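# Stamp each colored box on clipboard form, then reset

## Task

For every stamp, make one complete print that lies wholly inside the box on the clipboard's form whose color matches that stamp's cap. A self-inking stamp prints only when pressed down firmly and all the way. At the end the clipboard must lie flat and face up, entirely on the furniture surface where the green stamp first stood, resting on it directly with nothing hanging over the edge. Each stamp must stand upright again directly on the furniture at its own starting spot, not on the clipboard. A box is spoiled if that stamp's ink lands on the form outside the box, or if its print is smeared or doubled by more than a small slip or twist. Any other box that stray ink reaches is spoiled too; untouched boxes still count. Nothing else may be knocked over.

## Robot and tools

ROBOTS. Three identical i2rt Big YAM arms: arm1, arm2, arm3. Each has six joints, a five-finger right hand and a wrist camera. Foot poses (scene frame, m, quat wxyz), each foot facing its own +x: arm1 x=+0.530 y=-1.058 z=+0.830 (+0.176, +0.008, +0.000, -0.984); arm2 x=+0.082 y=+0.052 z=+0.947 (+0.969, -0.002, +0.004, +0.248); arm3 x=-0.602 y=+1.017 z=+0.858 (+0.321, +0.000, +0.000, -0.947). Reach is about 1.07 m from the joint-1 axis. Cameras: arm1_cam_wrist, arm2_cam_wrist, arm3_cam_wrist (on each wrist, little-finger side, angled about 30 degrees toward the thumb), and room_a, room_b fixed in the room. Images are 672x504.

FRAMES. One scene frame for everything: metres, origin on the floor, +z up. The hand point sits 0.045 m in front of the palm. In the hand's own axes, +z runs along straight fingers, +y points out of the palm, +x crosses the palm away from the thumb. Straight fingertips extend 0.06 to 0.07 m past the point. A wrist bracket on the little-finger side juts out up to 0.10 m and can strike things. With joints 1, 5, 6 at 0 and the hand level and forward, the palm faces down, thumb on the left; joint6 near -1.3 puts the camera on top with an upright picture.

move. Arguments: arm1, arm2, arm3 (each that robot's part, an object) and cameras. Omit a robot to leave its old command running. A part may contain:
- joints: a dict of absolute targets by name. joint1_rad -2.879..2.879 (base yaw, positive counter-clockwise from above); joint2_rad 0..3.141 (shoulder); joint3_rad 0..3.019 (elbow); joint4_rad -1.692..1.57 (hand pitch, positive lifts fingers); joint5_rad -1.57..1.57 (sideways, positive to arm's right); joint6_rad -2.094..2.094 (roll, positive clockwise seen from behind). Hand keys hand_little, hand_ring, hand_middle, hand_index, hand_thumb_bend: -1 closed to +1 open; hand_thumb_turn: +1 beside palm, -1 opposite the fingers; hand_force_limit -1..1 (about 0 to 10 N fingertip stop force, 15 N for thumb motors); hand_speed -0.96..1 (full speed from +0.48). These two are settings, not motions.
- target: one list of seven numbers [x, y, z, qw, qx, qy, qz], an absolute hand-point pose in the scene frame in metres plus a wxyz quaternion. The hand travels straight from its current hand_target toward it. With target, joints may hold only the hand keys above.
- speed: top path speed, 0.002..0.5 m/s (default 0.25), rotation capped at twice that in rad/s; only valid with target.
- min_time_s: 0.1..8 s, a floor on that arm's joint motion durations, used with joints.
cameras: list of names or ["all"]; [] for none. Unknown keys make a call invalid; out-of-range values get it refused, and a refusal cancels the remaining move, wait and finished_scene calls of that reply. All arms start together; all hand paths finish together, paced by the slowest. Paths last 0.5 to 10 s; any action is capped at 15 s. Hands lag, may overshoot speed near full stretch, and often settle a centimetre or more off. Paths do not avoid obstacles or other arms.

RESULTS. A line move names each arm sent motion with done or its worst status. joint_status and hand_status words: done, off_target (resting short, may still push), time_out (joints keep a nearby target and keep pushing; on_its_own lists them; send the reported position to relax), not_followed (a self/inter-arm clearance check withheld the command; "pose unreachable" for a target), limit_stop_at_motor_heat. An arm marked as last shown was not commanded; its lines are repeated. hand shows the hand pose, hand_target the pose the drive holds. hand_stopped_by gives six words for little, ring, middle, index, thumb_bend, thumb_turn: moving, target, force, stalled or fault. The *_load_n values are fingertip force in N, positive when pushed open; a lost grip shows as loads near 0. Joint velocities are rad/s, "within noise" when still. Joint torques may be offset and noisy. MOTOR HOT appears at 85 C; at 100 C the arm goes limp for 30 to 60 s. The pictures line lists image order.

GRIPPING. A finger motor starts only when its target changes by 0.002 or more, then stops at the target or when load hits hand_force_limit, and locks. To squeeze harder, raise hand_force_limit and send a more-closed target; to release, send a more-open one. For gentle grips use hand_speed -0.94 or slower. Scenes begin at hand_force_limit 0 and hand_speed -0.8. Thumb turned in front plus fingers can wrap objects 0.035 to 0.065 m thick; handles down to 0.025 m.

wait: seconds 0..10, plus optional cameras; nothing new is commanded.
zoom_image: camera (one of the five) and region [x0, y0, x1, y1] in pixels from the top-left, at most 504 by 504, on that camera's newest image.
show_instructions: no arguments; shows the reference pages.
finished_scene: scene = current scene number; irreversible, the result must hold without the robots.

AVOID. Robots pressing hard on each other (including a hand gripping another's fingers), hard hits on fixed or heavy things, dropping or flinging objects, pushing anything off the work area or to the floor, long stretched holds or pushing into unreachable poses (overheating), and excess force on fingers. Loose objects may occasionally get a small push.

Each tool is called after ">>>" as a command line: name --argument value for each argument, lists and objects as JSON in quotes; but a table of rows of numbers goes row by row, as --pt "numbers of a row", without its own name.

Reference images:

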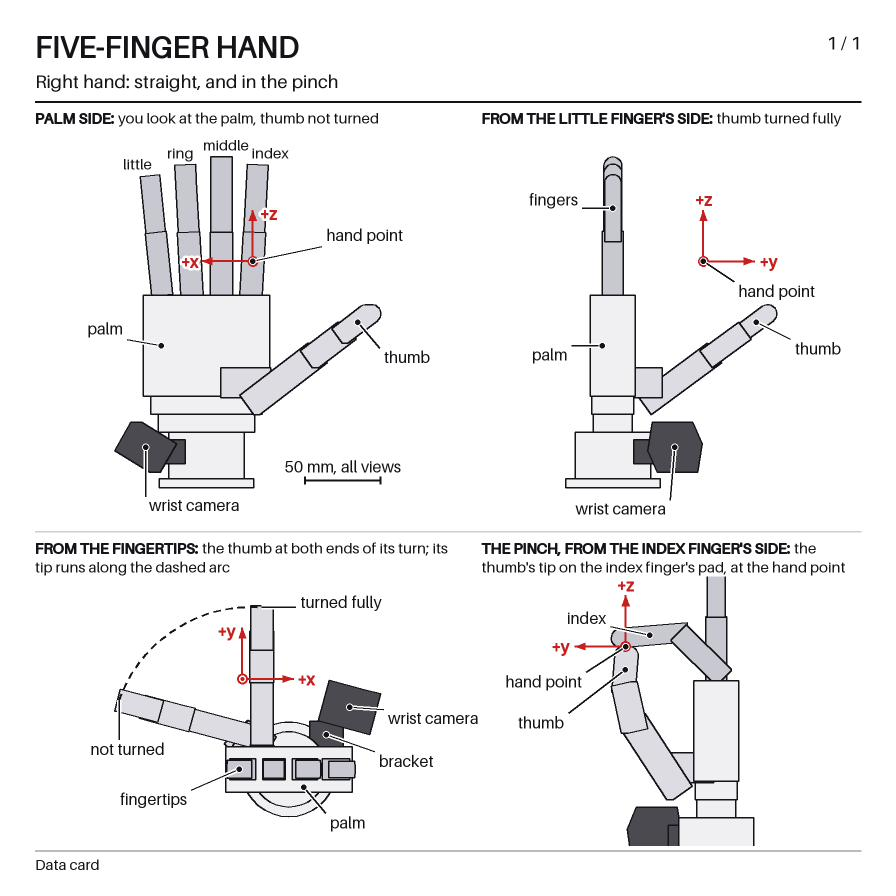

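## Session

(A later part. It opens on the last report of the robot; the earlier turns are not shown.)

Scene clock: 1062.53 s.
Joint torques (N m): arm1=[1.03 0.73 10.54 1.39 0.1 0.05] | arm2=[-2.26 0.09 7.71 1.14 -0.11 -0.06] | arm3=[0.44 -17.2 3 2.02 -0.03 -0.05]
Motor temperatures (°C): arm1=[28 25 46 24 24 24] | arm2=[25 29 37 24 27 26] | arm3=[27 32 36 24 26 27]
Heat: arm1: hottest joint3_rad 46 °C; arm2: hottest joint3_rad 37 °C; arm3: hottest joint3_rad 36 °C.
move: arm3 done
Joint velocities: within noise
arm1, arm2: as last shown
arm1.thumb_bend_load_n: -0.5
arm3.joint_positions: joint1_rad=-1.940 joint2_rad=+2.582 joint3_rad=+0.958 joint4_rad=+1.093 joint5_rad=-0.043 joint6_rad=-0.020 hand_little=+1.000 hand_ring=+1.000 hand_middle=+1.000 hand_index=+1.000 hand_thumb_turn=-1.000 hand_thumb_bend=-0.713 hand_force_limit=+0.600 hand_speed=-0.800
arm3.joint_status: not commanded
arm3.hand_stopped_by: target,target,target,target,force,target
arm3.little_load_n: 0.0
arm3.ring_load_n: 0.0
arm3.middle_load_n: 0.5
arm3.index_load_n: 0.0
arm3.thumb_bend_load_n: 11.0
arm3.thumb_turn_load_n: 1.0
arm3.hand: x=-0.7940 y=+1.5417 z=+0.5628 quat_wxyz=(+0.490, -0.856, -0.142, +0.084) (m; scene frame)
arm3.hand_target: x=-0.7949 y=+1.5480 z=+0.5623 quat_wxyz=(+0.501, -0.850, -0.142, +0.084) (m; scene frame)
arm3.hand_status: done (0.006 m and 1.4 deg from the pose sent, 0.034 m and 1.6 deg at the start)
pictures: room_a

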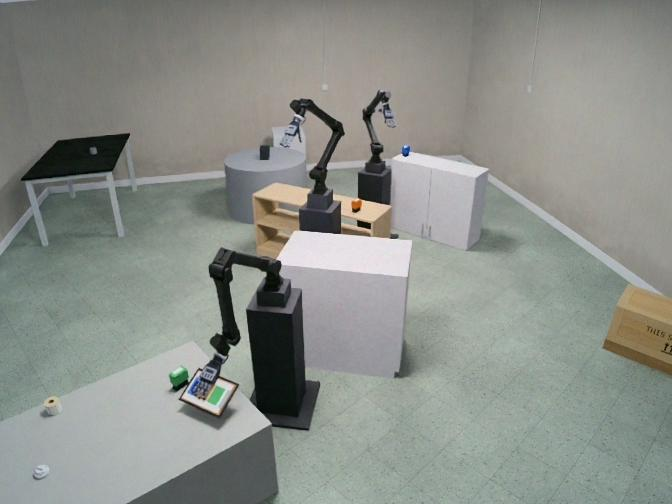

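>>> move --arm3 '{"target":[-0.796,1.548,0.542,0.5006,-0.8498,-0.1422,0.0838],"speed":0.05}' --cameras '["room_a"]'

>>> zoom_image --camera "room_a" --region '[120, 320, 300, 480]'

Scene clock: 1064.10 s.
Joint torques (N m): arm1=[0.79 0.73 10.48 1.42 0.11 0.05] | arm2=[-1.96 0.56 7.64 1.11 -0.12 -0.06] | arm3=[0.62 -17.32 2.69 1.87 -0.03 -0.04]
Motor temperatures (°C): arm1=[28 25 46 24 24 24] | arm2=[25 29 37 24 27 26] | arm3=[27 32 36 24 26 27]
Heat: arm1: hottest joint3_rad 46 °C; arm2: hottest joint3_rad 37 °C; arm3: hottest joint3_rad 36 °C.
move: arm3 done
Joint velocities: within noise
arm1.joint_positions: joint1_rad=-0.812 joint2_rad=+0.704 joint3_rad=+1.359 joint4_rad=-1.490 joint5_rad=-0.002 joint6_rad=-0.165 hand_little=+1.000 hand_ring=+1.000 hand_middle=+1.000 hand_index=+1.000 hand_thumb_turn=-1.000 hand_thumb_bend=+1.000 hand_force_limit=+0.650 hand_speed=-0.800
arm1.joint_status: not commanded
arm1.hand_stopped_by: target,target,target,target,target,target
arm1.little_load_n: 0.0
arm1.ring_load_n: 0.0
arm1.middle_load_n: 0.0
arm1.index_load_n: 0.0
arm1.thumb_bend_load_n: 0.0
arm1.thumb_turn_load_n: 0.0
arm1.hand: x=+0.3237 y=-0.9836 z=+1.2445 quat_wxyz=(+0.316, -0.750, -0.559, +0.158) (m; scene frame)
arm1.hand_target: x=+0.3262 y=-0.9864 z=+1.2615 quat_wxyz=(+0.331, -0.738, -0.564, +0.165) (m; scene frame)
arm1.hand_status: not commanded
arm2: as last shown
arm3.joint_positions: joint1_rad=-1.940 joint2_rad=+2.638 joint3_rad=+0.997 joint4_rad=+1.111 joint5_rad=-0.041 joint6_rad=-0.020 hand_little=+1.000 hand_ring=+1.000 hand_middle=+1.000 hand_index=+1.000 hand_thumb_turn=-1.000 hand_thumb_bend=-0.713 hand_force_limit=+0.600 hand_speed=-0.800
arm3.joint_status: not commanded
arm3.hand_stopped_by: target,target,target,target,force,target
arm3.little_load_n: 0.0
arm3.ring_load_n: -0.5
arm3.middle_load_n: 0.5
arm3.index_load_n: 0.0
arm3.thumb_bend_load_n: 11.0
arm3.thumb_turn_load_n: 1.0
arm3.hand: x=-0.7940 y=+1.5429 z=+0.5431 quat_wxyz=(+0.491, -0.856, -0.142, +0.083) (m; scene frame)
arm3.hand_target: x=-0.7959 y=+1.5479 z=+0.5421 quat_wxyz=(+0.500, -0.850, -0.142, +0.084) (m; scene frame)
arm3.hand_status: done (0.006 m and 1.3 deg from the pose sent, 0.022 m and 1.4 deg at the start)
pictures: room_a

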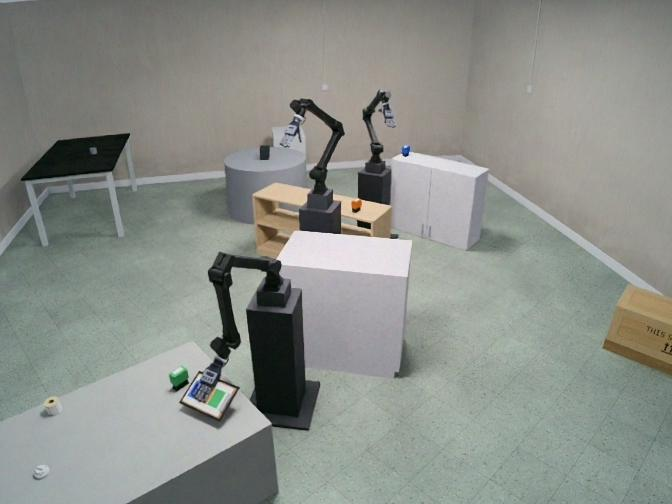

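Scaled by 2.800 from the camera's 672x504 image, which has a finer 960x720 frame.

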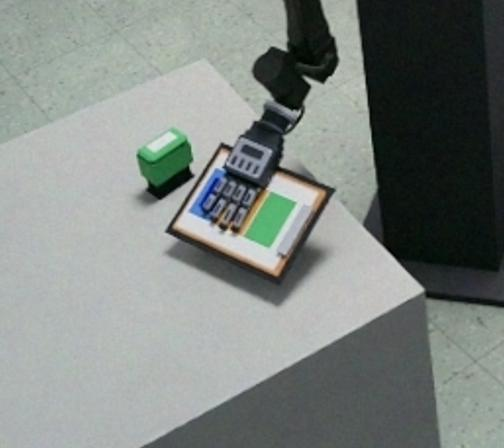

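>>> move --arm3 '{"target":[-0.796,1.548,0.526,0.5006,-0.8498,-0.1422,0.0838],"speed":0.04}' --cameras '["room_a"]'

>>> zoom_image --camera "room_a" --region '[120, 320, 300, 480]'

Scene clock: 1065.60 s.
Joint torques (N m): arm1=[1.14 0.38 10.58 1.39 0.09 0.07] | arm2=[-2.2 0.38 7.66 1.11 -0.08 -0.09] | arm3=[0.62 -17.44 2.7 2.06 -0.03 -0.04]
Motor temperatures (°C): arm1=[28 25 46 24 24 24] | arm2=[25 29 37 24 27 26] | arm3=[27 32 36 24 26 27]
Heat: arm1: hottest joint3_rad 46 °C; arm2: hottest joint3_rad 37 °C; arm3: hottest joint3_rad 36 °C.
move: arm3 done
Joint velocities: within noise
arm1, arm2: as last shown
arm1.middle_load_n: 0.5
arm3.joint_positions: joint1_rad=-1.940 joint2_rad=+2.681 joint3_rad=+1.029 joint4_rad=+1.123 joint5_rad=-0.041 joint6_rad=-0.020 hand_little=+1.000 hand_ring=+1.000 hand_middle=+1.000 hand_index=+1.000 hand_thumb_turn=-1.000 hand_thumb_bend=-0.713 hand_force_limit=+0.600 hand_speed=-0.800
arm3.joint_status: not commanded
arm3.hand_stopped_by: target,target,target,target,force,target
arm3.little_load_n: 0.0
arm3.ring_load_n: 0.0
arm3.middle_load_n: 0.0
arm3.index_load_n: 0.0
arm3.thumb_bend_load_n: 11.5
arm3.thumb_turn_load_n: 1.5
arm3.hand: x=-0.7941 y=+1.5434 z=+0.5275 quat_wxyz=(+0.491, -0.856, -0.142, +0.083) (m; scene frame)
arm3.hand_target: x=-0.7959 y=+1.5478 z=+0.5261 quat_wxyz=(+0.500, -0.850, -0.142, +0.084) (m; scene frame)
arm3.hand_status: done (0.005 m and 1.3 deg from the pose sent, 0.018 m and 1.4 deg at the start)
pictures: room_a

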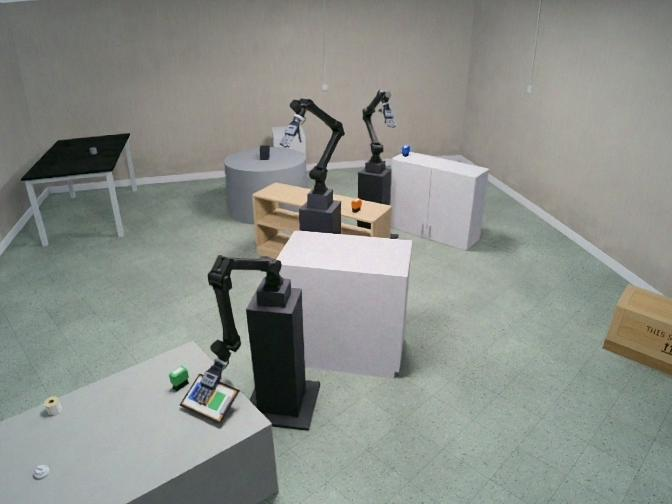

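Scaled by 2.800 from the camera's 672x504 image, which has a finer 960x720 frame.

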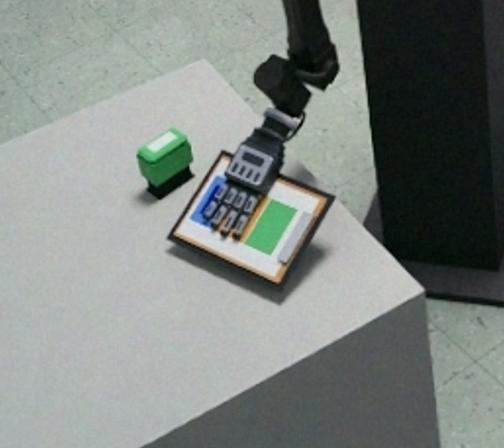

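>>> move --arm3 '{"target":[-0.796,1.548,0.517,0.5006,-0.8498,-0.1422,0.0838],"speed":0.04}' --cameras '[]'

Scene clock: 1066.93 s.
Joint torques (N m): arm1=[0.97 0.5 10.58 1.33 0.1 0.07] | arm2=[-2.26 0.79 7.57 1.01 -0.11 -0.05] | arm3=[0.62 -17.26 2.74 2.06 -0.03 -0.04]
Motor temperatures (°C): arm1=[28 25 46 24 24 24] | arm2=[25 29 37 24 27 26] | arm3=[27 32 36 24 26 27]
Heat: arm1: hottest joint3_rad 46 °C; arm2: hottest joint3_rad 37 °C; arm3: hottest joint3_rad 36 °C.
move: arm3 done
Joint velocities: within noise
arm1, arm2: as last shown
arm1.middle_load_n: 0.0
arm2.index_load_n: -0.5
arm3.joint_positions: joint1_rad=-1.940 joint2_rad=+2.705 joint3_rad=+1.046 joint4_rad=+1.130 joint5_rad=-0.041 joint6_rad=-0.020 hand_little=+1.000 hand_ring=+1.000 hand_middle=+1.000 hand_index=+1.000 hand_thumb_turn=-1.000 hand_thumb_bend=-0.713 hand_force_limit=+0.600 hand_speed=-0.800
arm3.joint_status: not commanded
arm3.hand_stopped_by: target,target,target,target,force,target
arm3.little_load_n: 0.0
arm3.ring_load_n: 0.0
arm3.middle_load_n: 0.0
arm3.index_load_n: 0.0
arm3.thumb_bend_load_n: 11.5
arm3.thumb_turn_load_n: 1.5
arm3.hand: x=-0.7942 y=+1.5435 z=+0.5191 quat_wxyz=(+0.491, -0.856, -0.142, +0.083) (m; scene frame)
arm3.hand_target: x=-0.7959 y=+1.5479 z=+0.5172 quat_wxyz=(+0.500, -0.850, -0.142, +0.084) (m; scene frame)
arm3.hand_status: done (0.005 m and 1.3 deg from the pose sent, 0.012 m and 1.3 deg at the start)
pictures: none
No camera images: "cameras" was empty.

>>> move --arm3 '{"target":[-0.796,1.548,0.508,0.5006,-0.8498,-0.1422,0.0838],"speed":0.04}' --cameras '["room_a"]'

>>> zoom_image --camera "room_a" --region '[160, 360, 260, 440]'

Scene clock: 1068.27 s.
Joint torques (N m): arm1=[0.97 0.62 10.55 1.29 0.08 0.06] | arm2=[-2.49 0.44 7.61 0.92 -0.11 -0.03] | arm3=[0.56 -17.32 2.7 2.06 -0.03 -0.04]
Motor temperatures (°C): arm1=[28 25 46 24 24 24] | arm2=[25 29 37 24 27 26] | arm3=[27 32 35 24 26 27]
Heat: arm1: hottest joint3_rad 46 °C; arm2: hottest joint3_rad 37 °C; arm3: hottest joint3_rad 35 °C.
move: arm3 done
Joint velocities: within noise
arm1, arm2: as last shown
arm2.index_load_n: 0.0
arm3.joint_positions: joint1_rad=-1.940 joint2_rad=+2.729 joint3_rad=+1.065 joint4_rad=+1.135 joint5_rad=-0.041 joint6_rad=-0.020 hand_little=+1.000 hand_ring=+1.000 hand_middle=+1.000 hand_index=+1.000 hand_thumb_turn=-1.000 hand_thumb_bend=-0.713 hand_force_limit=+0.600 hand_speed=-0.800
arm3.joint_status: not commanded
arm3.hand_stopped_by: target,target,target,target,force,target
arm3.little_load_n: 0.0
arm3.ring_load_n: 0.0
arm3.middle_load_n: 0.0
arm3.index_load_n: 0.0
arm3.thumb_bend_load_n: 11.0
arm3.thumb_turn_load_n: 1.0
arm3.hand: x=-0.7942 y=+1.5436 z=+0.5100 quat_wxyz=(+0.491, -0.856, -0.142, +0.083) (m; scene frame)
arm3.hand_target: x=-0.7959 y=+1.5477 z=+0.5080 quat_wxyz=(+0.500, -0.850, -0.142, +0.084) (m; scene frame)
arm3.hand_status: done (0.005 m and 1.3 deg from the pose sent, 0.012 m and 1.3 deg at the start)
pictures: room_a

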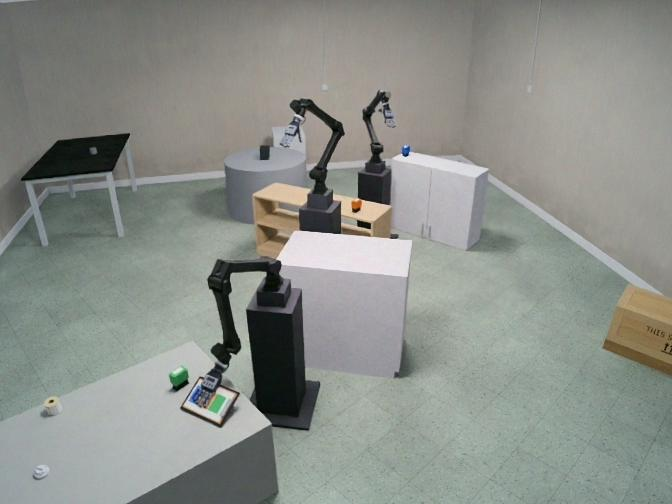

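Scaled by 5.040 from the camera's 672x504 image, which has a finer 960x720 frame.

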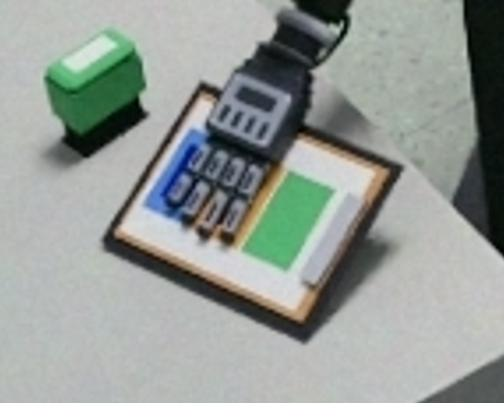

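>>> move --arm3 '{"target":[-0.796,1.548,0.498,0.5006,-0.8498,-0.1422,0.0838],"speed":0.04}' --cameras '["room_a"]'

>>> zoom_image --camera "room_a" --region '[160, 360, 260, 440]'

Scene clock: 1069.93 s.
Joint torques (N m): arm1=[0.85 0.26 10.54 1.43 0.11 0.06] | arm2=[-2.08 0.38 7.58 1.01 -0.1 -0.05] | arm3=[0.62 -17.2 2.66 1.95 -0.04 -0.04]
Motor temperatures (°C): arm1=[28 25 46 24 24 24] | arm2=[25 29 37 24 27 26] | arm3=[27 32 35 24 26 27]
Heat: arm1: hottest joint3_rad 46 °C; arm2: hottest joint3_rad 37 °C; arm3: hottest joint3_rad 35 °C.
move: arm3 done
Joint velocities: within noise
arm1, arm2: as last shown
arm2.middle_load_n: -0.5
arm3.joint_positions: joint1_rad=-1.940 joint2_rad=+2.753 joint3_rad=+1.087 joint4_rad=+1.144 joint5_rad=-0.041 joint6_rad=-0.020 hand_little=+1.000 hand_ring=+1.000 hand_middle=+1.000 hand_index=+1.000 hand_thumb_turn=-1.000 hand_thumb_bend=-0.713 hand_force_limit=+0.600 hand_speed=-0.800
arm3.joint_status: not commanded
arm3.hand_stopped_by: target,target,target,target,force,target
arm3.little_load_n: -0.5
arm3.ring_load_n: 0.0
arm3.middle_load_n: 0.5
arm3.index_load_n: -0.5
arm3.thumb_bend_load_n: 11.0
arm3.thumb_turn_load_n: 1.0
arm3.hand: x=-0.7950 y=+1.5464 z=+0.5029 quat_wxyz=(+0.494, -0.854, -0.141, +0.084) (m; scene frame)
arm3.hand_target: x=-0.7959 y=+1.5479 z=+0.4982 quat_wxyz=(+0.501, -0.850, -0.142, +0.084) (m; scene frame)
arm3.hand_status: done (0.005 m and 0.9 deg from the pose sent, 0.013 m and 1.3 deg at the start)
pictures: room_a

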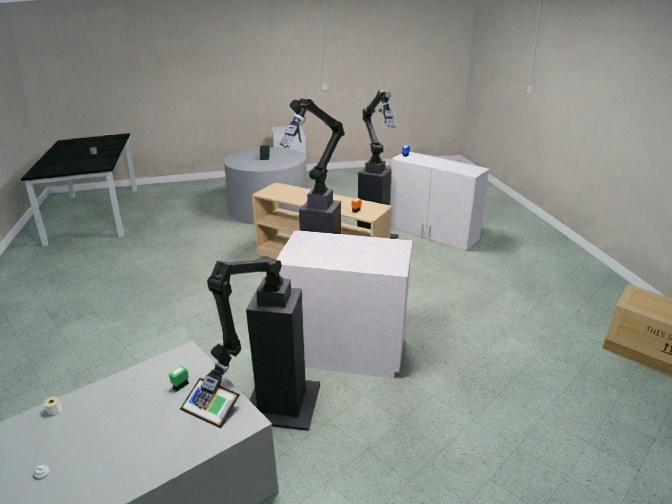

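Scaled by 5.040 from the camera's 672x504 image, which has a finer 960x720 frame.

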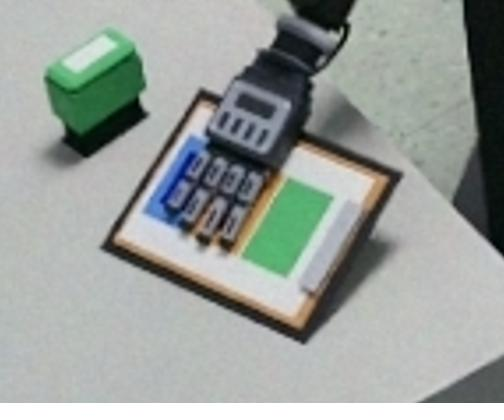

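>>> move --arm3 '{"joints":{"hand_thumb_bend":1.0,"hand_speed":-0.8}}' --cameras '["room_a"]'

>>> zoom_image --camera "room_a" --region '[160, 360, 260, 440]'

Scene clock: 1076.90 s.
Joint torques (N m): arm1=[0.85 0.79 10.62 1.25 0.13 0.06] | arm2=[-2.02 0.56 7.61 1.1 -0.11 -0.06] | arm3=[0.62 -16.79 0.53 0.51 0.02 -0.05]
Motor temperatures (°C): arm1=[28 25 46 24 24 24] | arm2=[25 29 37 24 27 26] | arm3=[27 32 35 24 26 27]
Heat: arm1: hottest joint3_rad 46 °C; arm2: hottest joint3_rad 37 °C; arm3: hottest joint3_rad 35 °C.
move: arm3 done
Joint velocities: within noise
arm1: as last shown
arm2.joint_positions: joint1_rad=+1.216 joint2_rad=+0.799 joint3_rad=+1.393 joint4_rad=-1.391 joint5_rad=+0.004 joint6_rad=+0.012 hand_little=+1.000 hand_ring=+1.000 hand_middle=+1.000 hand_index=+1.000 hand_thumb_turn=-1.000 hand_thumb_bend=+1.000 hand_force_limit=+0.600 hand_speed=+0.000
arm2.joint_status: not commanded
arm2.hand_stopped_by: target,target,target,target,target,target
arm2.little_load_n: 0.0
arm2.ring_load_n: 0.0
arm2.middle_load_n: 0.0
arm2.index_load_n: 0.0
arm2.thumb_bend_load_n: 0.0
arm2.thumb_turn_load_n: 0.0
arm2.hand: x=+0.0154 y=+0.3146 z=+1.3750 quat_wxyz=(-0.374, +0.925, +0.061, -0.031) (m; scene frame)
arm2.hand_target: x=+0.0199 y=+0.3135 z=+1.3718 quat_wxyz=(-0.368, +0.928, +0.059, -0.027) (m; scene frame)
arm2.hand_status: not commanded
arm3.joint_positions: joint1_rad=-1.940 joint2_rad=+2.742 joint3_rad=+1.116 joint4_rad=+1.186 joint5_rad=-0.043 joint6_rad=-0.019 hand_little=+1.000 hand_ring=+1.000 hand_middle=+1.000 hand_index=+1.000 hand_thumb_turn=-1.000 hand_thumb_bend=+0.996 hand_force_limit=+0.600 hand_speed=-0.800
arm3.joint_status: all done
arm3.hand_stopped_by: target,target,target,target,target,target
arm3.little_load_n: 0.0
arm3.ring_load_n: 0.0
arm3.middle_load_n: 0.0
arm3.index_load_n: 0.0
arm3.thumb_bend_load_n: -4.5
arm3.thumb_turn_load_n: -0.5
arm3.hand: x=-0.8034 y=+1.5740 z=+0.5231 quat_wxyz=(+0.529, -0.833, -0.139, +0.089) (m; scene frame)
arm3.hand_target: x=-0.7959 y=+1.5479 z=+0.4981 quat_wxyz=(+0.500, -0.850, -0.142, +0.084) (m; scene frame)
arm3.hand_status: not commanded
pictures: room_a

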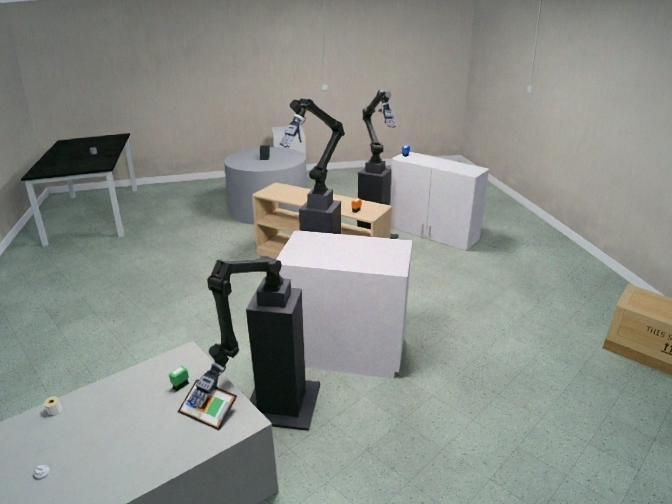

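Scaled by 5.040 from the camera's 672x504 image, which has a finer 960x720 frame.

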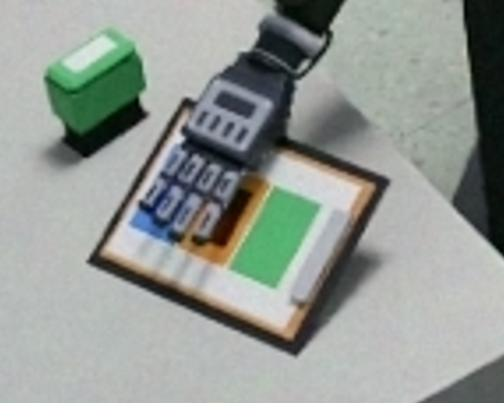

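>>> move --arm3 '{"target":[-0.778,1.50,0.54,0.5006,-0.8498,-0.1422,0.0838],"speed":0.08}' --cameras '["room_a"]'

>>> zoom_image --camera "room_a" --region '[160, 340, 280, 440]'

Scene clock: 1079.47 s.
Joint torques (N m): arm1=[1.03 0.67 10.47 1.4 0.1 0.03] | arm2=[-2.02 0.09 7.56 1.09 -0.11 -0.06] | arm3=[-0.21 -18.67 -0.09 1.63 -0.17 -0.09]
Motor temperatures (°C): arm1=[28 25 46 24 24 24] | arm2=[25 29 37 24 27 26] | arm3=[27 32 35 24 26 27]
Heat: arm1: hottest joint3_rad 46 °C; arm2: hottest joint3_rad 37 °C; arm3: hottest joint3_rad 35 °C.
move: arm3 off_target
Joint velocities: within noise
arm1, arm2: as last shown
arm3.joint_positions: joint1_rad=-1.940 joint2_rad=+2.697 joint3_rad=+0.899 joint4_rad=+1.265 joint5_rad=-0.046 joint6_rad=-0.019 hand_little=+1.000 hand_ring=+1.000 hand_middle=+1.000 hand_index=+1.000 hand_thumb_turn=-1.000 hand_thumb_bend=+0.997 hand_force_limit=+0.600 hand_speed=-0.800
arm3.joint_status: not commanded
arm3.hand_stopped_by: target,target,target,target,target,target
arm3.little_load_n: 0.0
arm3.ring_load_n: 0.0
arm3.middle_load_n: 0.0
arm3.index_load_n: 0.0
arm3.thumb_bend_load_n: 0.0
arm3.thumb_turn_load_n: 0.0
arm3.hand: x=-0.7800 y=+1.4913 z=+0.5299 quat_wxyz=(+0.489, -0.856, -0.142, +0.086) (m; scene frame)
arm3.hand_target: x=-0.7779 y=+1.5000 z=+0.5399 quat_wxyz=(+0.501, -0.850, -0.142, +0.084) (m; scene frame)
arm3.hand_status: off_target (0.013 m and 1.6 deg from the pose sent, 0.080 m and 3.8 deg at the start)
pictures: room_a

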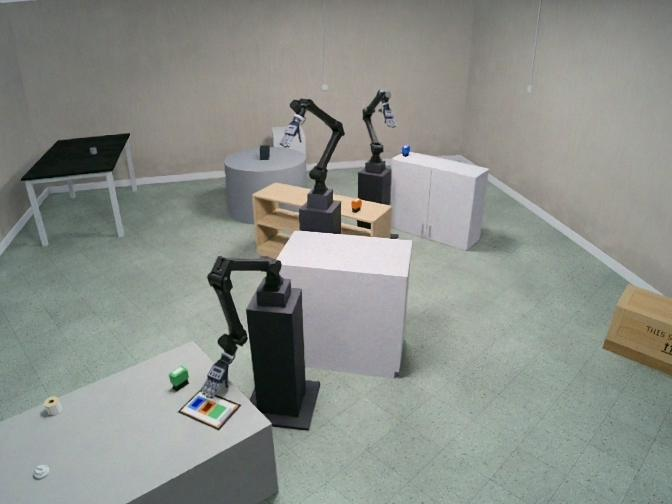

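Scaled by 4.200 from the camera's 672x504 image, which has a finer 960x720 frame.

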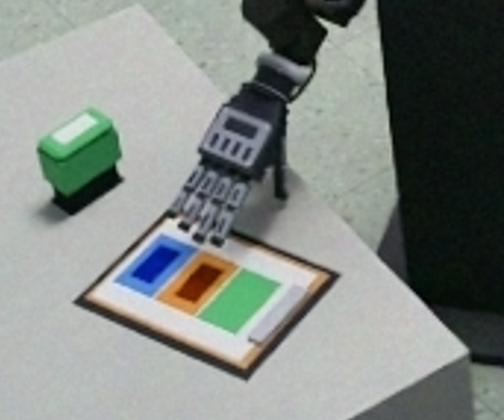

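>>> move --arm3 '{"target":[-0.770,1.48,0.66,0.5006,-0.8498,-0.1422,0.0838],"speed":0.2}' --cameras '[]'

>>> move --arm3 '{"target":[-0.70,1.60,0.92,-0.2459,0.7024,0.6544,0.1340],"speed":0.25}' --cameras '["arm3_cam_wrist"]'

Scene clock: 1082.00 s.
Joint torques (N m): arm1=[0.85 0.38 10.65 1.37 0.11 0.08] | arm2=[-1.79 0.21 7.69 1.11 -0.11 -0.06] | arm3=[-0.38 -16.44 0.95 0.88 -0.17 -0.11]
Motor temperatures (°C): arm1=[28 25 46 24 24 24] | arm2=[25 29 37 24 27 26] | arm3=[27 32 35 24 26 27]
Heat: arm1: hottest joint3_rad 46 °C; arm2: hottest joint3_rad 37 °C; arm3: hottest joint3_rad 35 °C.
move: arm3 done
Joint velocities: within noise
arm1, arm2: as last shown
arm1.little_load_n: -0.5
arm3.joint_positions: joint1_rad=-1.944 joint2_rad=+2.320 joint3_rad=+0.640 joint4_rad=+1.174 joint5_rad=-0.052 joint6_rad=-0.019 hand_little=+1.000 hand_ring=+1.000 hand_middle=+1.000 hand_index=+1.000 hand_thumb_turn=-1.000 hand_thumb_bend=+0.997 hand_force_limit=+0.600 hand_speed=-0.800
arm3.joint_status: not commanded
arm3.hand_stopped_by: target,target,target,target,target,target
arm3.little_load_n: 0.0
arm3.ring_load_n: 0.0
arm3.middle_load_n: -0.5
arm3.index_load_n: 0.0
arm3.thumb_bend_load_n: 0.0
arm3.thumb_turn_load_n: 0.0
arm3.hand: x=-0.7751 y=+1.4780 z=+0.6571 quat_wxyz=(+0.500, -0.850, -0.141, +0.088) (m; scene frame)
arm3.hand_target: x=-0.7700 y=+1.4801 z=+0.6601 quat_wxyz=(+0.501, -0.850, -0.142, +0.084) (m; scene frame)
arm3.hand_status: done (0.006 m and 0.5 deg from the pose sent, 0.131 m and 1.6 deg at the start)
pictures: none
No camera images: "cameras" was empty.

Scene clock: 1085.53 s.
Joint torques (N m): arm1=[0.97 0.62 10.62 1.33 0.11 0.07] | arm2=[-1.79 0.32 7.54 1.06 -0.12 -0.04] | arm3=[1.32 -17.85 12.38 0.39 0.02 -0.14]
Motor temperatures (°C): arm1=[28 25 46 24 24 24] | arm2=[25 29 37 24 27 26] | arm3=[27 32 35 24 26 27]
Heat: arm1: hottest joint3_rad 46 °C; arm2: hottest joint3_rad 37 °C; arm3: hottest joint3_rad 35 °C.
move: arm3 off_target
Joint velocities: within noise
arm1.joint_positions: joint1_rad=-0.812 joint2_rad=+0.704 joint3_rad=+1.359 joint4_rad=-1.490 joint5_rad=-0.002 joint6_rad=-0.165 hand_little=+1.000 hand_ring=+1.000 hand_middle=+1.000 hand_index=+1.000 hand_thumb_turn=-1.000 hand_thumb_bend=+1.000 hand_force_limit=+0.650 hand_speed=-0.800
arm1.joint_status: not commanded
arm1.hand_stopped_by: target,target,target,target,target,target
arm1.little_load_n: 0.0
arm1.ring_load_n: 0.0
arm1.middle_load_n: 0.0
arm1.index_load_n: 0.0
arm1.thumb_bend_load_n: 0.0
arm1.thumb_turn_load_n: 0.0
arm1.hand: x=+0.3237 y=-0.9836 z=+1.2445 quat_wxyz=(+0.316, -0.750, -0.559, +0.158) (m; scene frame)
arm1.hand_target: x=+0.3262 y=-0.9864 z=+1.2615 quat_wxyz=(+0.331, -0.738, -0.564, +0.165) (m; scene frame)
arm1.hand_status: not commanded
arm2: as last shown
arm3.joint_positions: joint1_rad=-1.986 joint2_rad=+1.735 joint3_rad=+1.199 joint4_rad=-0.505 joint5_rad=-0.003 joint6_rad=-1.238 hand_little=+1.000 hand_ring=+1.000 hand_middle=+1.000 hand_index=+1.000 hand_thumb_turn=-1.000 hand_thumb_bend=+0.997 hand_force_limit=+0.600 hand_speed=-0.800
arm3.joint_status: not commanded
arm3.hand_stopped_by: target,target,target,target,target,target
arm3.little_load_n: 0.0
arm3.ring_load_n: 0.0
arm3.middle_load_n: 0.0
arm3.index_load_n: 0.0
arm3.thumb_bend_load_n: 0.0
arm3.thumb_turn_load_n: 0.0
arm3.hand: x=-0.6911 y=+1.5840 z=+0.8991 quat_wxyz=(+0.230, -0.714, -0.650, -0.124) (m; scene frame)
arm3.hand_target: x=-0.7000 y=+1.5992 z=+0.9203 quat_wxyz=(+0.246, -0.702, -0.654, -0.134) (m; scene frame)
arm3.hand_status: off_target (0.028 m and 2.6 deg from the pose sent, 0.300 m and 73.6 deg at the start)
pictures: arm3_cam_wrist
camera_calibration:
arm3_cam_wrist: T_world_to_cam=[[0.973737, 0.227296, 0.0130995, 0.29367], [0.22698, -0.973651, 0.0220159, 1.67932], [0.0177585, -0.0184643, -0.999672, 1.05282], [0, 0, 0, 1]] pos_world=[-0.685825, 1.58776, 1.01166]

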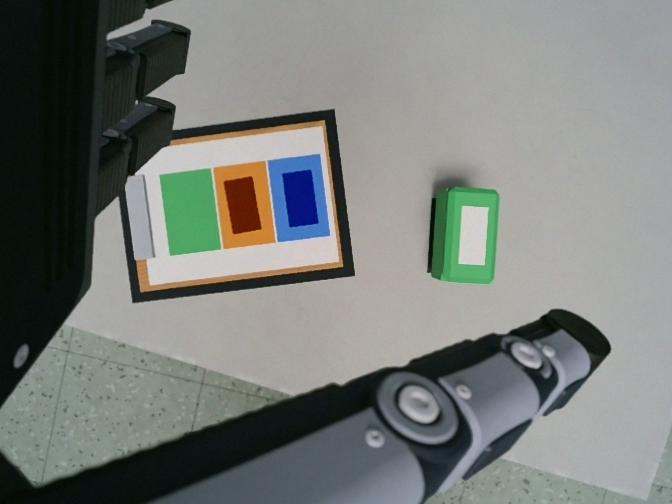

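>>> zoom_image --camera "arm3_cam_wrist" --region '[110, 100, 370, 310]'

>>> zoom_image --camera "arm3_cam_wrist" --region '[400, 160, 530, 300]'

Scaled by 1.938 from the camera's 672x504 image, which has a finer 960x720 frame.

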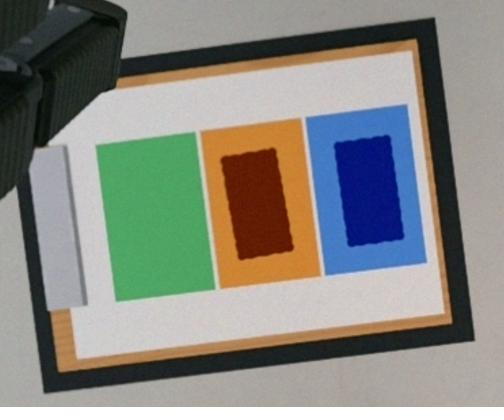

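Scaled by 3.600 from the camera's 672x504 image, which has a finer 960x720 frame.

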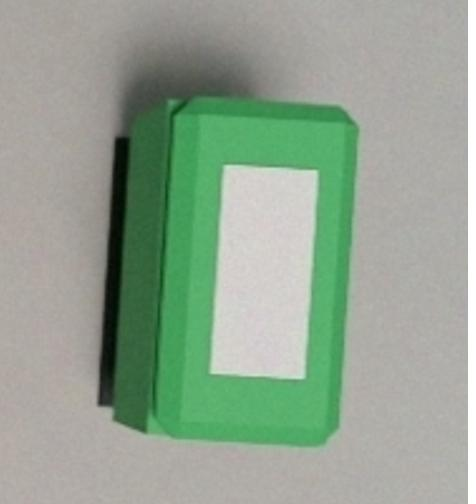

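>>> move --arm3 '{"joints":{"joint1_rad":-2.28,"joint6_rad":1.33,"joint4_rad":-0.9},"min_time_s":2.5}' --cameras '[]'

>>> move --arm3 '{"target":[-0.585,1.636,0.75,0,-0.7655,0.6434,0],"speed":0.2}' --cameras '["arm3_cam_wrist","room_a"]'

Scene clock: 1094.23 s.
Joint torques (N m): arm1=[1.32 0.5 10.61 1.4 0.1 0.08] | arm2=[-2.26 0.5 7.6 0.95 -0.09 -0.06] | arm3=[0.03 -17.03 11.44 -0.18 -0.06 0.11]
Motor temperatures (°C): arm1=[28 25 46 24 24 24] | arm2=[25 29 37 24 27 26] | arm3=[27 33 36 24 26 27]
Heat: arm1: hottest joint3_rad 46 °C; arm2: hottest joint3_rad 37 °C; arm3: hottest joint3_rad 36 °C.
move: arm3 done
Joint velocities: within noise
arm1, arm2: as last shown
arm2.ring_load_n: -0.5
arm3.joint_positions: joint1_rad=-2.273 joint2_rad=+1.735 joint3_rad=+1.202 joint4_rad=-0.892 joint5_rad=-0.003 joint6_rad=+1.317 hand_little=+1.000 hand_ring=+1.000 hand_middle=+1.000 hand_index=+1.000 hand_thumb_turn=-1.000 hand_thumb_bend=+0.997 hand_force_limit=+0.600 hand_speed=-0.800
arm3.joint_status: all done
arm3.hand_stopped_by: target,target,target,target,target,target
arm3.little_load_n: 0.0
arm3.ring_load_n: 0.0
arm3.middle_load_n: 0.0
arm3.index_load_n: 0.0
arm3.thumb_bend_load_n: 0.0
arm3.thumb_turn_load_n: 0.0
arm3.hand: x=-0.6412 y=+1.5525 z=+0.8936 quat_wxyz=(+0.058, -0.774, +0.629, +0.044) (m; scene frame)
arm3.hand_target: x=-0.6363 y=+1.5683 z=+0.9114 quat_wxyz=(+0.072, -0.766, +0.636, +0.054) (m; scene frame)
arm3.hand_status: not commanded
pictures: none
No camera images: "cameras" was empty.

Scene clock: 1096.07 s.
Joint torques (N m): arm1=[1.26 0.56 10.51 1.37 0.08 0.06] | arm2=[-1.85 0.21 7.49 1.06 -0.13 -0.06] | arm3=[0.09 -19.66 10.15 -0.51 -0.03 -0.13]
Motor temperatures (°C): arm1=[28 25 46 24 24 24] | arm2=[25 29 37 24 27 26] | arm3=[27 33 36 24 26 27]
Heat: arm1: hottest joint3_rad 46 °C; arm2: hottest joint3_rad 37 °C; arm3: hottest joint3_rad 36 °C.
move: arm3 off_target
Joint velocities: within noise
arm1, arm2: as last shown
arm1.ring_load_n: -0.5
arm2.ring_load_n: 0.0
arm3.joint_positions: joint1_rad=-2.350 joint2_rad=+2.184 joint3_rad=+1.520 joint4_rad=-0.904 joint5_rad=-0.002 joint6_rad=+1.278 hand_little=+1.000 hand_ring=+1.000 hand_middle=+1.000 hand_index=+1.000 hand_thumb_turn=-1.000 hand_thumb_bend=+0.997 hand_force_limit=+0.600 hand_speed=-0.800
arm3.joint_status: not commanded
arm3.hand_stopped_by: target,target,target,target,target,target
arm3.little_load_n: 0.0
arm3.ring_load_n: 0.0
arm3.middle_load_n: 0.0
arm3.index_load_n: 0.0
arm3.thumb_bend_load_n: 0.0
arm3.thumb_turn_load_n: 0.0
arm3.hand: x=-0.5909 y=+1.6291 z=+0.7555 quat_wxyz=(+0.001, -0.764, +0.646, +0.001) (m; scene frame)
arm3.hand_target: x=-0.5849 y=+1.6356 z=+0.7500 quat_wxyz=(+0.000, -0.765, +0.644, +0.000) (m; scene frame)
arm3.hand_status: off_target (0.011 m and 0.4 deg from the pose sent, 0.175 m and 8.5 deg at the start)
pictures: arm3_cam_wrist, room_a
camera_calibration:
arm3_cam_wrist: T_world_to_cam=[[-0.877674, -0.478894, 0.0186792, 0.239949], [-0.398726, 0.751264, 0.525947, -1.85689], [-0.265906, 0.454163, -0.850312, -0.142116], [0, 0, 0, 1]] pos_world=[-0.56758, 1.57446, 0.851299]

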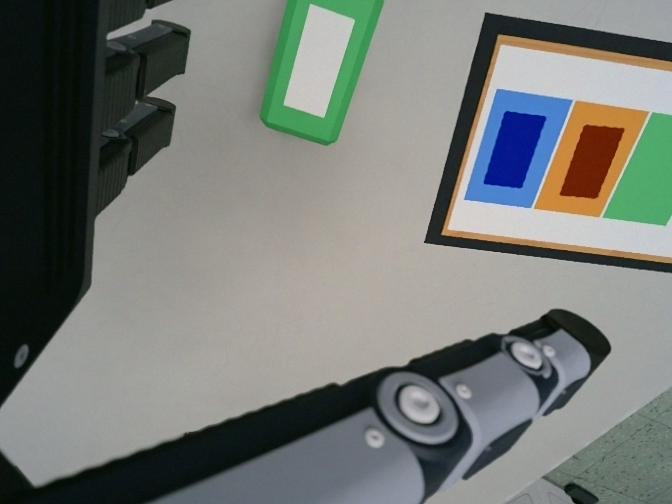

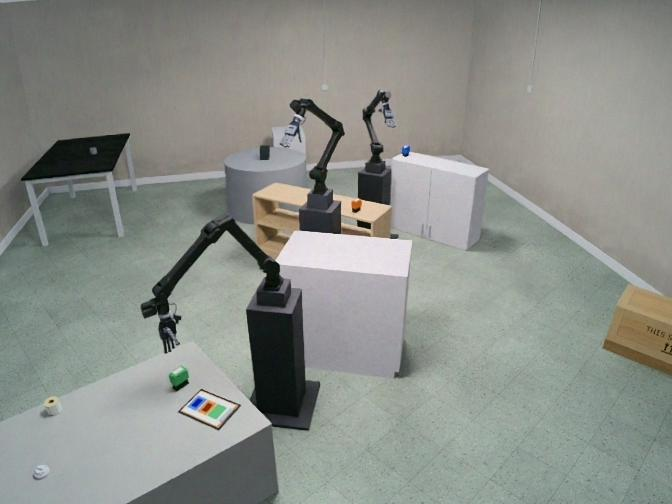

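>>> move --arm3 '{"target":[-0.594,1.638,0.665,0,-0.7655,0.6434,0],"speed":0.12}' --cameras '["arm3_cam_wrist","room_a","room_b"]'

>>> zoom_image --camera "room_a" --region '[140, 320, 220, 400]'

>>> zoom_image --camera "room_b" --region '[510, 150, 610, 250]'

Scene clock: 1103.37 s.
Joint torques (N m): arm1=[1.08 0.56 10.54 1.39 0.11 0.05] | arm2=[-1.96 1.08 7.61 1.1 -0.1 -0.06] | arm3=[1.08 -20.31 9.09 0.1 -0.03 0.01]
Motor temperatures (°C): arm1=[28 25 46 24 24 24] | arm2=[25 29 37 24 27 26] | arm3=[27 33 36 23 26 27]
Heat: arm1: hottest joint3_rad 46 °C; arm2: hottest joint3_rad 37 °C; arm3: hottest joint3_rad 36 °C.
move: arm3 off_target
Joint velocities: within noise
arm1, arm2: as last shown
arm1.ring_load_n: 0.0
arm3.joint_positions: joint1_rad=-2.350 joint2_rad=+2.334 joint3_rad=+1.534 joint4_rad=-0.780 joint5_rad=-0.002 joint6_rad=+1.278 hand_little=+1.000 hand_ring=+1.000 hand_middle=+1.000 hand_index=+1.000 hand_thumb_turn=-1.000 hand_thumb_bend=+0.997 hand_force_limit=+0.600 hand_speed=-0.800
arm3.joint_status: not commanded
arm3.hand_stopped_by: target,target,target,target,target,target
arm3.little_load_n: 0.0
arm3.ring_load_n: 0.0
arm3.middle_load_n: 0.0
arm3.index_load_n: 0.0
arm3.thumb_bend_load_n: 0.0
arm3.thumb_turn_load_n: 0.0
arm3.hand: x=-0.5910 y=+1.6284 z=+0.6726 quat_wxyz=(-0.005, -0.764, +0.646, -0.002) (m; scene frame)
arm3.hand_target: x=-0.5940 y=+1.6376 z=+0.6653 quat_wxyz=(+0.000, -0.765, +0.644, +0.000) (m; scene frame)
arm3.hand_status: off_target (0.013 m and 0.7 deg from the pose sent, 0.091 m and 0.4 deg at the start)
pictures: arm3_cam_wrist, room_a, room_b
camera_calibration:
arm3_cam_wrist: T_world_to_cam=[[-0.87763, -0.478634, 0.0259719, 0.235847], [-0.397942, 0.757737, 0.517182, -1.81704], [-0.267221, 0.443559, -0.855481, -0.192336], [0, 0, 0, 1]] pos_world=[-0.567484, 1.57503, 0.769072]

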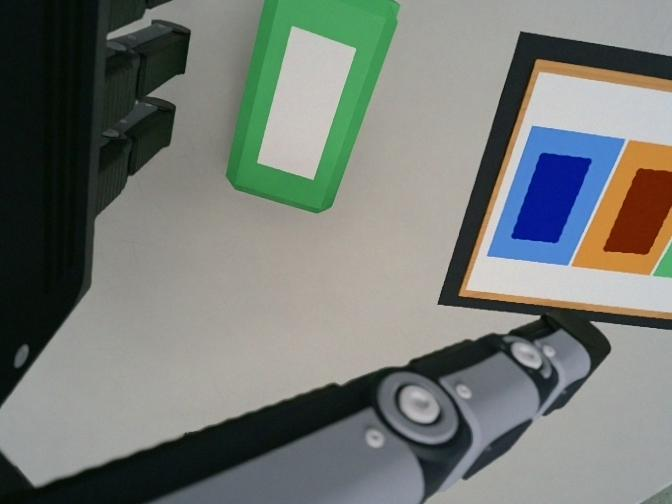

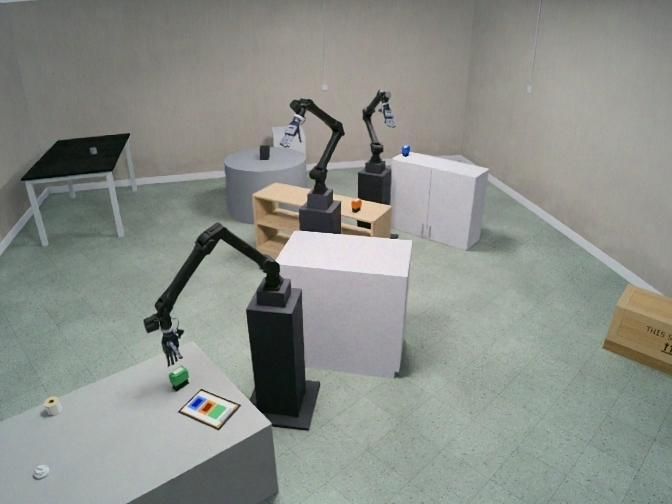

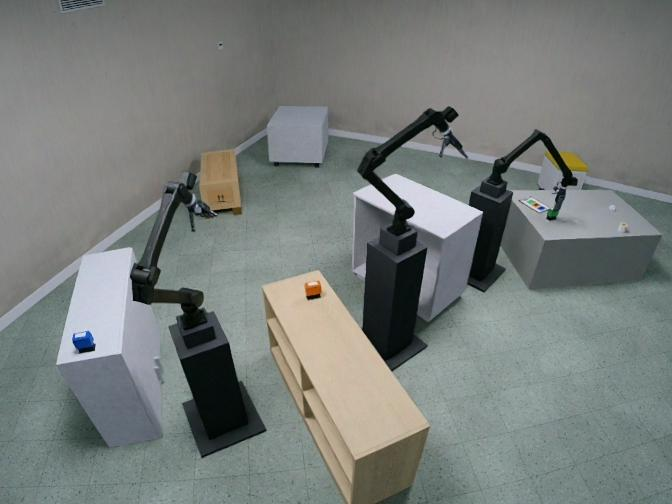

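Scaled by 6.300 from the camera's 672x504 image, which has a finer 960x720 frame.

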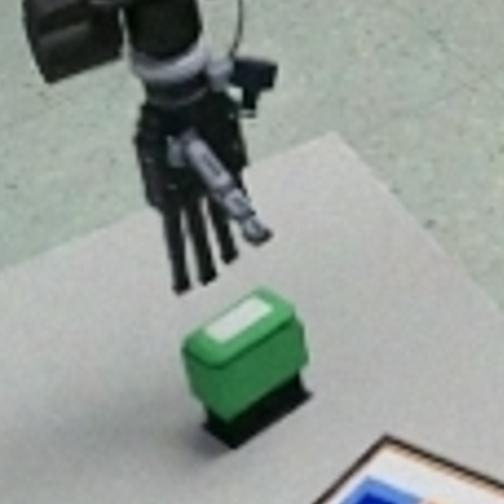

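Scaled by 5.040 from the camera's 672x504 image, which has a finer 960x720 frame.

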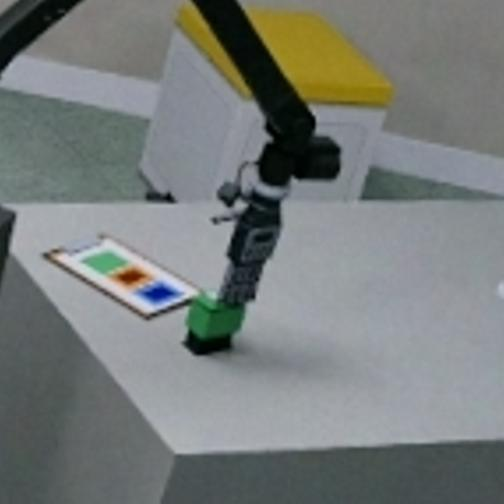

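>>> move --arm3 '{"target":[-0.594,1.638,0.600,0,-0.7655,0.6434,0],"speed":0.1}' --cameras '["arm3_cam_wrist","room_a"]'

>>> zoom_image --camera "room_a" --region '[140, 320, 220, 400]'

Scene clock: 1108.73 s.
Joint torques (N m): arm1=[0.97 0.44 10.58 1.39 0.08 0.05] | arm2=[-2.32 0.44 7.69 1.05 -0.09 -0.07] | arm3=[1.08 -20.54 8.4 0.12 -0.03 0.01]
Motor temperatures (°C): arm1=[28 25 46 24 24 24] | arm2=[25 29 37 24 27 26] | arm3=[27 34 36 23 26 27]
Heat: arm1: hottest joint3_rad 46 °C; arm2: hottest joint3_rad 37 °C; arm3: hottest joint3_rad 36 °C.
move: arm3 off_target
Joint velocities: within noise
arm1, arm2: as last shown
arm1.ring_load_n: -0.5
arm3.joint_positions: joint1_rad=-2.350 joint2_rad=+2.461 joint3_rad=+1.576 joint4_rad=-0.692 joint5_rad=-0.002 joint6_rad=+1.278 hand_little=+1.000 hand_ring=+1.000 hand_middle=+1.000 hand_index=+1.000 hand_thumb_turn=-1.000 hand_thumb_bend=+0.997 hand_force_limit=+0.600 hand_speed=-0.800
arm3.joint_status: not commanded
arm3.hand_stopped_by: target,target,target,target,target,target
arm3.little_load_n: 0.0
arm3.ring_load_n: 0.0
arm3.middle_load_n: 0.0
arm3.index_load_n: 0.0
arm3.thumb_bend_load_n: 0.0
arm3.thumb_turn_load_n: 0.0
arm3.hand: x=-0.5907 y=+1.6312 z=+0.6100 quat_wxyz=(-0.003, -0.764, +0.646, -0.001) (m; scene frame)
arm3.hand_target: x=-0.5940 y=+1.6376 z=+0.6002 quat_wxyz=(+0.000, -0.765, +0.644, +0.000) (m; scene frame)
arm3.hand_status: off_target (0.013 m and 0.5 deg from the pose sent, 0.073 m and 0.7 deg at the start)
pictures: arm3_cam_wrist, room_a
camera_calibration:
arm3_cam_wrist: T_world_to_cam=[[-0.87763, -0.478737, 0.024023, 0.240435], [-0.398159, 0.755984, 0.519574, -1.78531], [-0.266901, 0.446429, -0.854088, -0.252372], [0, 0, 0, 1]] pos_world=[-0.567183, 1.57744, 0.70628]

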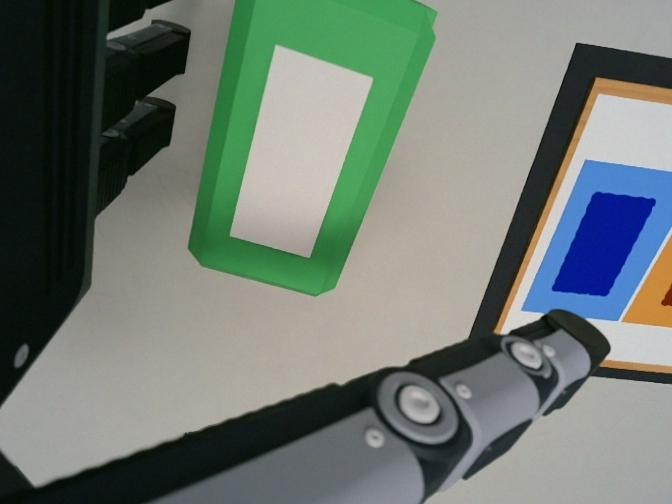

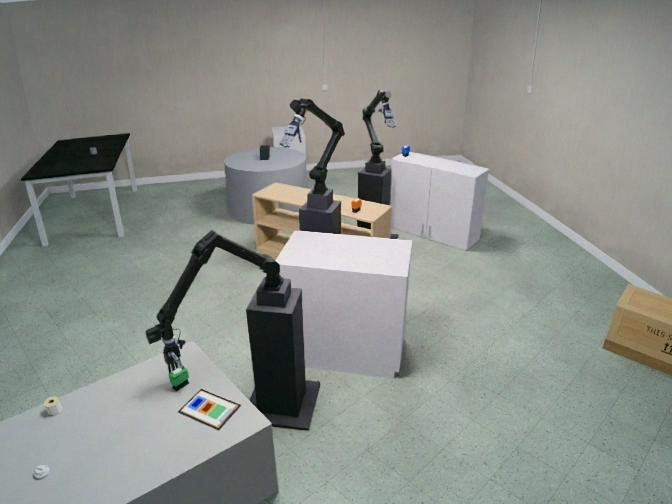

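Scaled by 6.300 from the camera's 672x504 image, which has a finer 960x720 frame.

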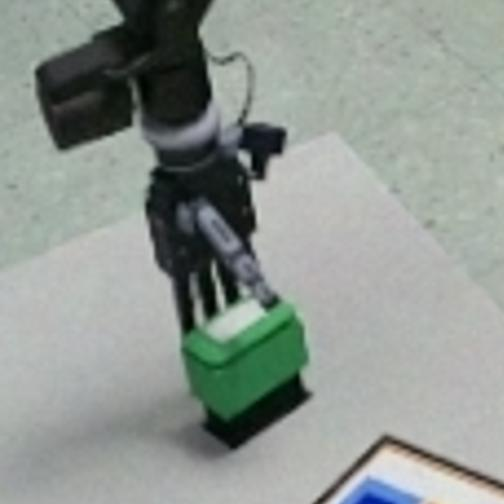

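>>> move --arm3 '{"target":[-0.604,1.644,0.575,0,-0.7655,0.6434,0],"speed":0.08}' --cameras '["arm3_cam_wrist"]'

Scene clock: 1111.50 s.
Joint torques (N m): arm1=[1.14 0.62 10.55 1.31 0.1 0.05] | arm2=[-2.2 0.44 7.75 1.01 -0.11 -0.08] | arm3=[1.14 -20.95 8.29 0.09 -0.04 0.11]
Motor temperatures (°C): arm1=[28 25 46 24 24 24] | arm2=[25 28 37 24 27 26] | arm3=[27 34 36 23 26 27]
Heat: arm1: hottest joint3_rad 46 °C; arm2: hottest joint3_rad 37 °C; arm3: hottest joint3_rad 36 °C.
move: arm3 off_target
Joint velocities: within noise
arm1: as last shown
arm1.ring_load_n: 0.0
arm2.joint_positions: joint1_rad=+1.216 joint2_rad=+0.799 joint3_rad=+1.393 joint4_rad=-1.391 joint5_rad=+0.004 joint6_rad=+0.012 hand_little=+1.000 hand_ring=+1.000 hand_middle=+1.000 hand_index=+1.000 hand_thumb_turn=-1.000 hand_thumb_bend=+1.000 hand_force_limit=+0.600 hand_speed=+0.000
arm2.joint_status: not commanded
arm2.hand_stopped_by: target,target,target,target,target,target
arm2.little_load_n: 0.0
arm2.ring_load_n: 0.0
arm2.middle_load_n: 0.0
arm2.index_load_n: 0.0
arm2.thumb_bend_load_n: 0.0
arm2.thumb_turn_load_n: 0.0
arm2.hand: x=+0.0154 y=+0.3146 z=+1.3750 quat_wxyz=(-0.374, +0.925, +0.061, -0.031) (m; scene frame)
arm2.hand_target: x=+0.0199 y=+0.3135 z=+1.3718 quat_wxyz=(-0.368, +0.928, +0.059, -0.027) (m; scene frame)
arm2.hand_status: not commanded
arm3.joint_positions: joint1_rad=-2.333 joint2_rad=+2.518 joint3_rad=+1.619 joint4_rad=-0.674 joint5_rad=-0.002 joint6_rad=+1.283 hand_little=+1.000 hand_ring=+1.000 hand_middle=+1.000 hand_index=+1.000 hand_thumb_turn=-1.000 hand_thumb_bend=+0.997 hand_force_limit=+0.600 hand_speed=-0.800
arm3.joint_status: not commanded
arm3.hand_stopped_by: target,target,target,target,target,target
arm3.little_load_n: 0.0
arm3.ring_load_n: 0.0
arm3.middle_load_n: 0.0
arm3.index_load_n: 0.0
arm3.thumb_bend_load_n: 0.0
arm3.thumb_turn_load_n: 0.0
arm3.hand: x=-0.6001 y=+1.6382 z=+0.5867 quat_wxyz=(-0.002, -0.767, +0.641, +0.000) (m; scene frame)
arm3.hand_target: x=-0.6040 y=+1.6435 z=+0.5752 quat_wxyz=(+0.000, -0.766, +0.643, +0.000) (m; scene frame)
arm3.hand_status: off_target (0.014 m and 0.4 deg from the pose sent, 0.040 m and 0.5 deg at the start)
pictures: arm3_cam_wrist
camera_calibration:
arm3_cam_wrist: T_world_to_cam=[[-0.872318, -0.488441, 0.0220661, 0.256285], [-0.406634, 0.749797, 0.521971, -1.77866], [-0.271498, 0.446352, -0.852677, -0.281428], [0, 0, 0, 1]] pos_world=[-0.576108, 1.58443, 0.682787]

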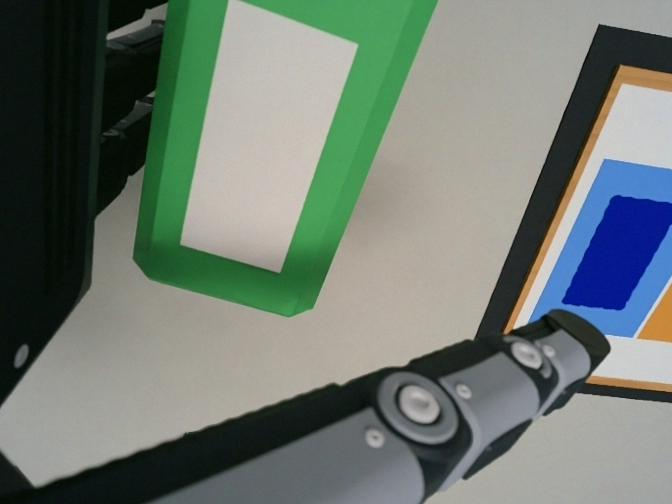

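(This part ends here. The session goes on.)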